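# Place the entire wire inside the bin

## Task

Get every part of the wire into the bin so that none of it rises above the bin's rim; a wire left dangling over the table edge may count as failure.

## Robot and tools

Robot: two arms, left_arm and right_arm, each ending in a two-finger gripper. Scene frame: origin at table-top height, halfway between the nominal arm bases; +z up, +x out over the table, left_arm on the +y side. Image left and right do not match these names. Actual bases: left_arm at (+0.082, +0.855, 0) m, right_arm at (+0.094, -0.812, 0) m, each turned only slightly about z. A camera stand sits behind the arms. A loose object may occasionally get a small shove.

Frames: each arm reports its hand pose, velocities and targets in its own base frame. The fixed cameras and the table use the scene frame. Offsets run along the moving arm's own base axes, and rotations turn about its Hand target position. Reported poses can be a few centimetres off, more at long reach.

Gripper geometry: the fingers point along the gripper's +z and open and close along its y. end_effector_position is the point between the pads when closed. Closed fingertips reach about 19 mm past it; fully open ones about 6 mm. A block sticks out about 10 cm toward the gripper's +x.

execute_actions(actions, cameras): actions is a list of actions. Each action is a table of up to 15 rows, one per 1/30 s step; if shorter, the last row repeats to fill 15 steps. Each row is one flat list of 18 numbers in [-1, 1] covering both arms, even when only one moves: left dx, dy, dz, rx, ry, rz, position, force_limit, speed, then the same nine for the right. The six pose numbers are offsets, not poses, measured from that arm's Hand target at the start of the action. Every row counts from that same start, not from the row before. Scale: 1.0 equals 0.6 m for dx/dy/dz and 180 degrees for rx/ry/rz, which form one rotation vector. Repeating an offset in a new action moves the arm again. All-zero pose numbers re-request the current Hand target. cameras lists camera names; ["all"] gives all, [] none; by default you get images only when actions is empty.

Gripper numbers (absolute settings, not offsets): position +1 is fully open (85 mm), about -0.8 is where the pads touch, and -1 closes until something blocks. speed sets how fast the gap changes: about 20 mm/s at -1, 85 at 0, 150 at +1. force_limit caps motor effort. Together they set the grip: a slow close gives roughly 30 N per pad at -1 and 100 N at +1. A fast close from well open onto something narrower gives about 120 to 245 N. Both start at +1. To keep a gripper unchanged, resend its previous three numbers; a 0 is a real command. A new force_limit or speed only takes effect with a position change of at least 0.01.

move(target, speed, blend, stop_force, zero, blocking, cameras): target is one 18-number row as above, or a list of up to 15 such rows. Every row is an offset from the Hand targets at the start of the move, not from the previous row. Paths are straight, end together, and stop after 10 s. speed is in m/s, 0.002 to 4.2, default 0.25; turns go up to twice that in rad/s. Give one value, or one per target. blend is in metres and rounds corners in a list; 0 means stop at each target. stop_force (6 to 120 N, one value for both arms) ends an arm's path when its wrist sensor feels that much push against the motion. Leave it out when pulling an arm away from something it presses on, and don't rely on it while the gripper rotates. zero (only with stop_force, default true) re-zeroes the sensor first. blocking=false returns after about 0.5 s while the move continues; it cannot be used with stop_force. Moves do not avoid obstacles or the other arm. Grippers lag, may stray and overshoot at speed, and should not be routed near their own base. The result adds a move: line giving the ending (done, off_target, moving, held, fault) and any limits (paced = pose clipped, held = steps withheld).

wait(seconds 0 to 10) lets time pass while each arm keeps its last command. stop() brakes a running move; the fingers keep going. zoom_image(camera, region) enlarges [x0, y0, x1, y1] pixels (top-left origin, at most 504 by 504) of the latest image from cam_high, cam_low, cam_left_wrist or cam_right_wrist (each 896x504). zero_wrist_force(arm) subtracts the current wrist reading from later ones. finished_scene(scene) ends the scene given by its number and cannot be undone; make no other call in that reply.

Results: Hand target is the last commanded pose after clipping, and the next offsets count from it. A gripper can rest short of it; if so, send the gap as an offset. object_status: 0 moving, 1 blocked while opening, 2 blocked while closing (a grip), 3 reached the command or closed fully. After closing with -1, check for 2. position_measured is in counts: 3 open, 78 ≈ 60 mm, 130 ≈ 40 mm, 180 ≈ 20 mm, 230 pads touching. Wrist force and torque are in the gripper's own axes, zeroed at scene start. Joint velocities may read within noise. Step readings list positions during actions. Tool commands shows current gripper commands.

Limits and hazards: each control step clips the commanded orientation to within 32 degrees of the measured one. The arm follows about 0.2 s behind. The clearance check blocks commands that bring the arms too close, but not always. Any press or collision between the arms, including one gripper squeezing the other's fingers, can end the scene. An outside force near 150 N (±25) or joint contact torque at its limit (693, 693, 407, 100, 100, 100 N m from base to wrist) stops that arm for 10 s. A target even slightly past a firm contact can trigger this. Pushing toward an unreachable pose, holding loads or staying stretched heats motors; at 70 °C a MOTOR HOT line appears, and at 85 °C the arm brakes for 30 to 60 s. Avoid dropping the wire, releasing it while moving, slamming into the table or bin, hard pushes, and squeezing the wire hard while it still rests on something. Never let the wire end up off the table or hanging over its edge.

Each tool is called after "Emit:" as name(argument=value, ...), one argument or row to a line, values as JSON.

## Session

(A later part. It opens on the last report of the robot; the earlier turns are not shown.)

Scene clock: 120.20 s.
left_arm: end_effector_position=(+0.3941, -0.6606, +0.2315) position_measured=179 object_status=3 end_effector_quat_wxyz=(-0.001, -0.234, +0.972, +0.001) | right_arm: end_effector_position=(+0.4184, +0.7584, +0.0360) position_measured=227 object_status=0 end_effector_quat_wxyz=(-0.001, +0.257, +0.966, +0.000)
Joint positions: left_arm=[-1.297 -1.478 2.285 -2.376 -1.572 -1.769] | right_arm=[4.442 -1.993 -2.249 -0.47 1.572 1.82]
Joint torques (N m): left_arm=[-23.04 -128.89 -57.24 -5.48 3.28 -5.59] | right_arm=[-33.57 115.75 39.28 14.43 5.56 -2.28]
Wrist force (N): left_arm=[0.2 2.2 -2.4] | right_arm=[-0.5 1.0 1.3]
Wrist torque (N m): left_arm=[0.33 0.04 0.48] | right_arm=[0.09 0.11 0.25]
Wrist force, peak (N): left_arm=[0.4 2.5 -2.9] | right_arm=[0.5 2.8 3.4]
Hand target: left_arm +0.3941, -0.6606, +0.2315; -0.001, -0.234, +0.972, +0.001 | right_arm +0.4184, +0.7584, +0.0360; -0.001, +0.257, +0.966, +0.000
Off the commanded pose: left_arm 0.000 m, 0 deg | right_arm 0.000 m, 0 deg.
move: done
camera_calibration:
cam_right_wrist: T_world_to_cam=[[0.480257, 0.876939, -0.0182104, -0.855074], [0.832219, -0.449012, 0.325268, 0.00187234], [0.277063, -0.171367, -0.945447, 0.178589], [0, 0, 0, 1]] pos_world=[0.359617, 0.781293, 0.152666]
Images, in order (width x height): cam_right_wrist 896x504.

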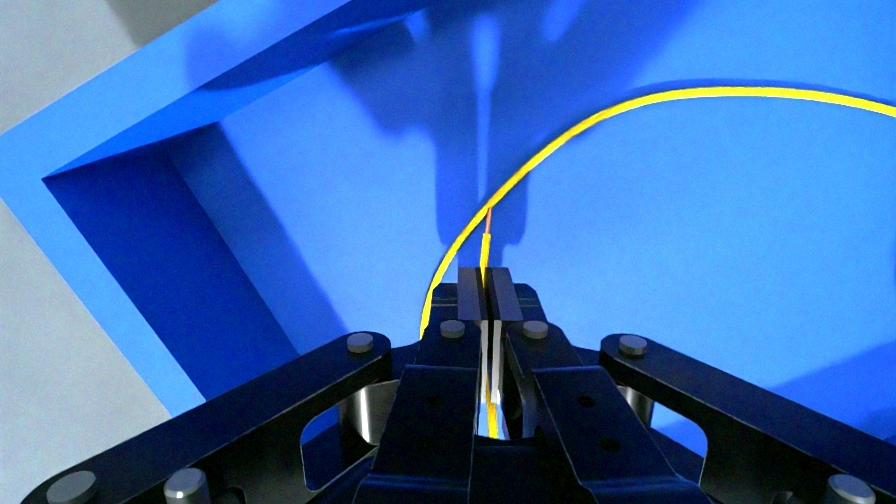

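Emit:
move(
  target=[
    [0,0,0,0,0,0,-0.4,-1,-1,0.02,0.025,0.05,0,0,0,-1,-1,-1],
    [0,0,0,0,0,0,-0.4,-1,-1,0.1575,0.0292,0.05,0,0,-0.317,-1,-1,-1],
    [0,0,0,0,0,0,-0.4,-1,-1,0.1575,0.0292,-0.006,0,0,-0.317,-1,-1,-1],
  ],
  speed=[0.12,0.15,0.08],
  blend=[0.01,0.005,0],
  cameras=["cam_right_wrist","cam_left_wrist","cam_low"],
)

Emit:
zoom_image(
  camera="cam_low",
  region=[385, 190, 495, 250],
)

Scene clock: 126.57 s.
left_arm: end_effector_position=(+0.3941, -0.6606, +0.2315) position_measured=179 object_status=3 end_effector_quat_wxyz=(-0.001, -0.234, +0.972, +0.001) | right_arm: end_effector_position=(+0.5129, +0.7760, +0.0327) position_measured=227 object_status=2 end_effector_quat_wxyz=(-0.001, +0.687, +0.726, +0.000)
Joint positions: left_arm=[-1.297 -1.478 2.285 -2.376 -1.572 -1.769] | right_arm=[4.346 -2.042 -2.158 -0.512 1.572 2.72]
Joint torques (N m): left_arm=[-20.6 -129.82 -58.85 -5.33 2.96 -5.41] | right_arm=[-33.77 121.93 41.01 13.69 -3.89 3.84]
Wrist force (N): left_arm=[0.2 2.5 -2.5] | right_arm=[1.0 0.8 2.4]
Wrist torque (N m): left_arm=[0.39 0.03 0.48] | right_arm=[0.13 -0.22 -0.26]
Wrist force, peak (N): left_arm=[0.3 2.8 -2.9] | right_arm=[1.9 0.7 3.2]
Hand target: left_arm +0.3941, -0.6606, +0.2315; -0.001, -0.234, +0.972, +0.001 | right_arm +0.5129, +0.7760, +0.0324; -0.001, +0.687, +0.726, +0.000
Off the commanded pose: left_arm 0.000 m, 0 deg | right_arm 0.000 m, 0 deg.
move: done
camera_calibration:
cam_left_wrist: T_world_to_cam=[[-0.453043, 0.891488, -0.00106364, 0.776439], [0.830583, 0.422525, 0.362774, -0.118545], [0.323858, 0.163469, -0.931877, 0.324135], [0, 0, 0, 1]] pos_world=[0.345248, -0.695084, 0.345884]
cam_right_wrist: T_world_to_cam=[[0.997097, 0.0739379, -0.0181803, -0.557877], [0.0758257, -0.942572, 0.325283, 0.703139], [0.00691447, -0.325717, -0.945442, 0.410631], [0, 0, 0, 1]] pos_world=[0.500102, 0.837756, 0.149366]
Images, in order (width x height): cam_low 896x504, cam_left_wrist 896x504, cam_right_wrist 896x504.

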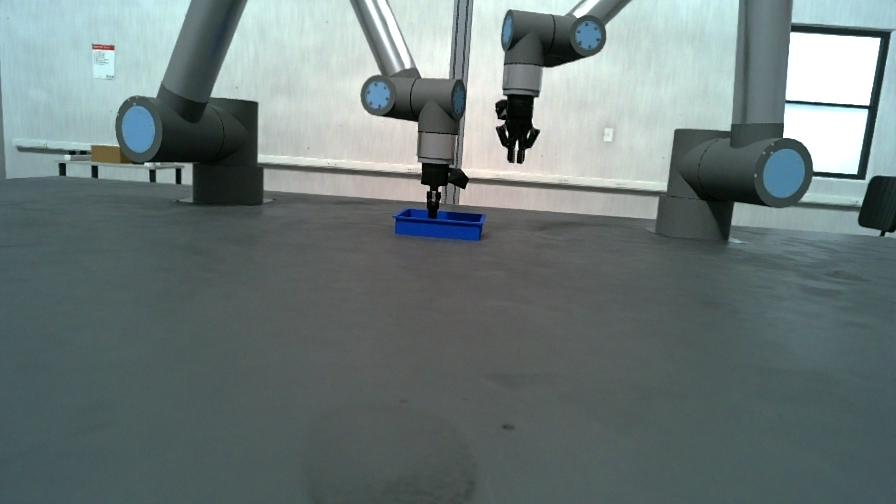

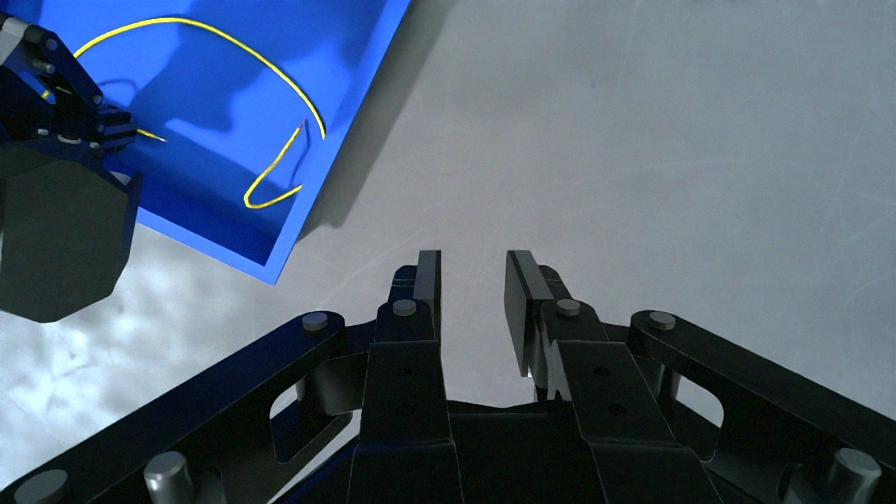

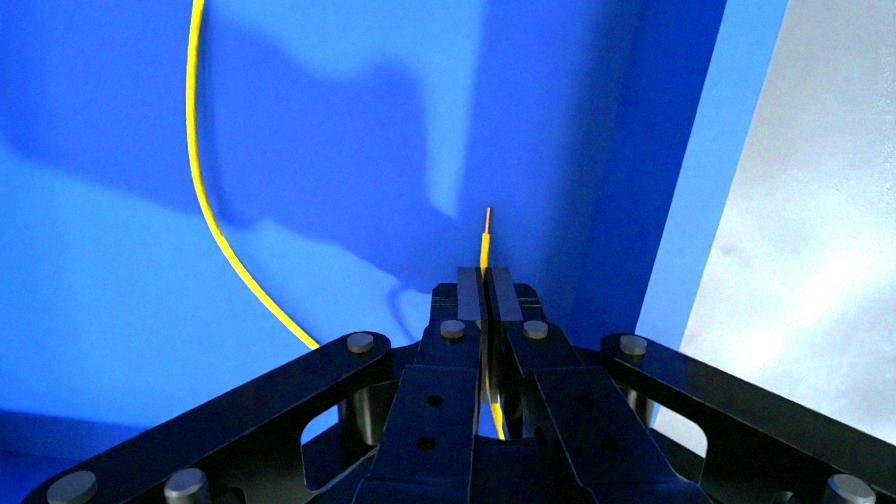

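Scaled by 4.582 from the camera's 896x504 image, which has a finer 1280x720 frame.

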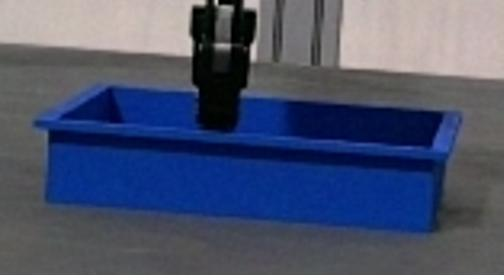

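Emit:
move(
  target=[
    [0,0,0,0,0,0,-0.4,-1,-1,0.008,0.025,-0.004,0,0,0,-1,-1,-1],
    [0,0,0,0,0,0,-0.4,-1,-1,0.008,0.025,-0.004,0,0,0,-0.4,-1,-1],
    [0,0,0,0,0,0,-0.4,-1,-1,0.008,0.025,0.06,0,0,0,-0.4,-1,-1],
    [0,0,0,0,0,0,-0.4,-1,-1,-0.2,-0.2,0.3,0,0,0.3,-0.4,-1,-1],
  ],
  speed=[0.08,0.08,0.08,0.3],
  blend=[0,0,0.01,0],
  cameras=["cam_high","cam_right_wrist","cam_left_wrist","cam_low"],
)

Emit:
zoom_image(
  camera="cam_low",
  region=[385, 190, 495, 250],
)

Scene clock: 133.47 s.
left_arm: end_effector_position=(+0.3941, -0.6606, +0.2315) position_measured=179 object_status=3 end_effector_quat_wxyz=(-0.001, -0.234, +0.972, +0.001) | right_arm: end_effector_position=(+0.3930, +0.6560, +0.2123) position_measured=179 object_status=3 end_effector_quat_wxyz=(-0.001, +0.283, +0.959, +0.000)
Joint positions: left_arm=[-1.297 -1.478 2.285 -2.376 -1.572 -1.769] | right_arm=[4.438 -1.68 -2.305 -0.728 1.572 1.87]
Joint torques (N m): left_arm=[-20.66 -126.98 -62.95 -5.64 3.04 -5.55] | right_arm=[31.21 116.64 55.47 7.67 5.5 -1.6]
Wrist force (N): left_arm=[0.3 2.7 -2.5] | right_arm=[0.1 0.8 1.4]
Wrist torque (N m): left_arm=[0.42 0.02 0.48] | right_arm=[0.05 0.06 0.30]
Wrist force, peak (N): left_arm=[0.1 2.8 -2.8] | right_arm=[2.3 1.7 2.8]
Hand target: left_arm +0.3941, -0.6606, +0.2315; -0.001, -0.234, +0.972, +0.001 | right_arm +0.3929, +0.6560, +0.2124; -0.001, +0.283, +0.959, +0.000
Off the commanded pose: left_arm 0.000 m, 0 deg | right_arm 0.000 m, 0 deg.
move: done
camera_calibration:
cam_left_wrist: T_world_to_cam=[[-0.453043, 0.891488, -0.00106364, 0.776439], [0.830583, 0.422525, 0.362774, -0.118545], [0.323858, 0.163469, -0.931877, 0.324135], [0, 0, 0, 1]] pos_world=[0.345248, -0.695084, 0.345884]
cam_right_wrist: T_world_to_cam=[[0.5267, 0.849857, -0.018183, -0.750321], [0.806878, -0.493105, 0.325262, -0.0413689], [0.26746, -0.185987, -0.945449, 0.348251], [0, 0, 0, 1]] pos_world=[0.335431, 0.682036, 0.329066]

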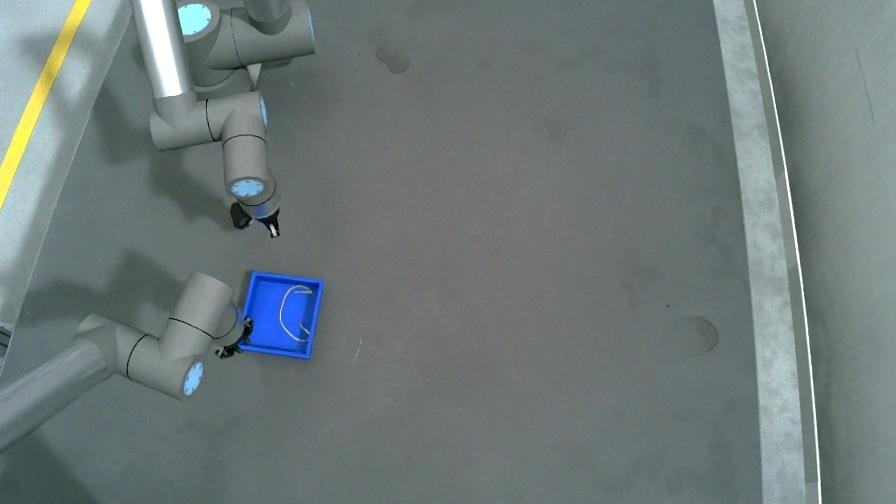

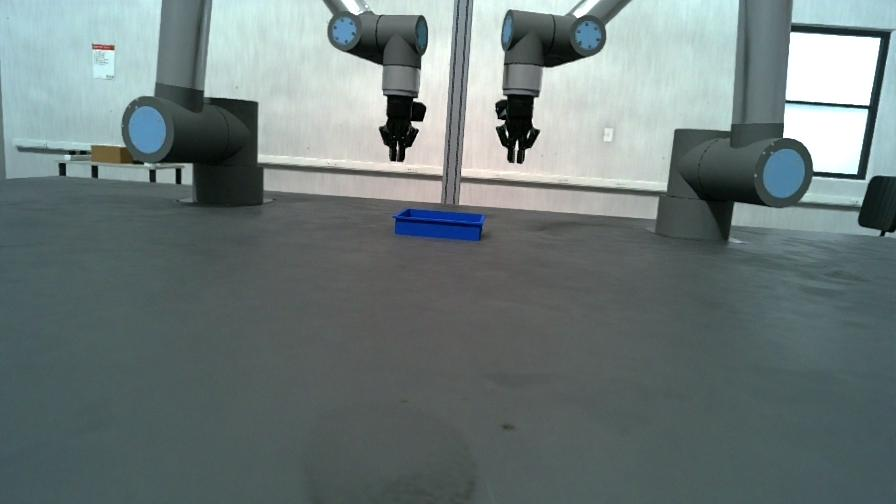

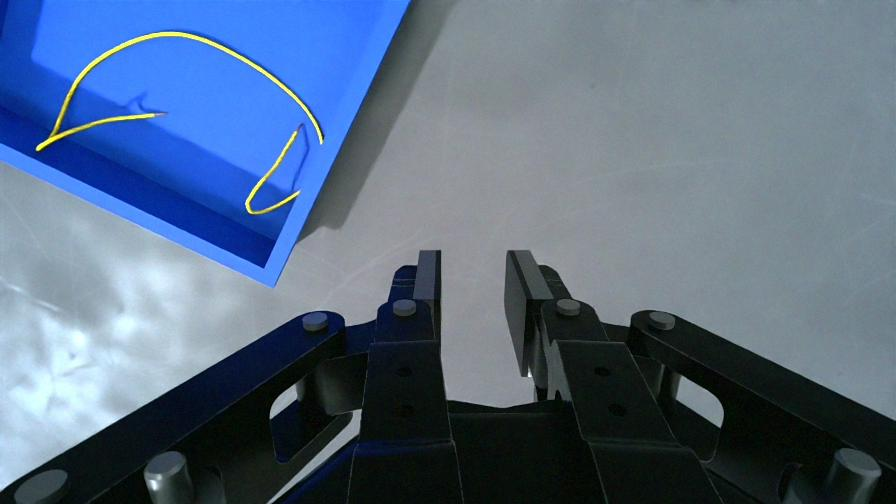

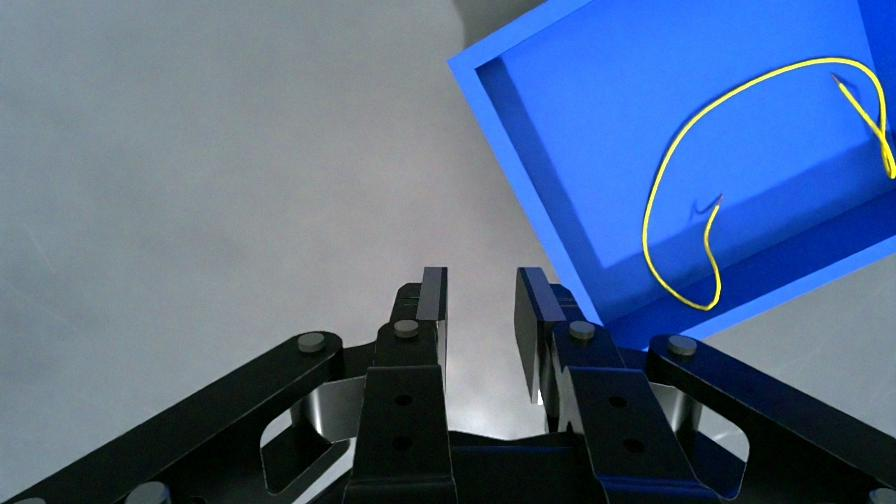

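Scaled by 4.582 from the camera's 896x504 image, which has a finer 1280x720 frame.

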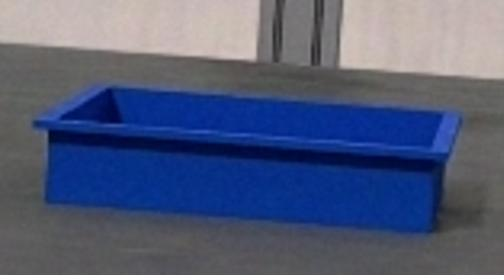

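Emit:
finished_scene(
  scene=2,
)

The scene is finished: the task was done.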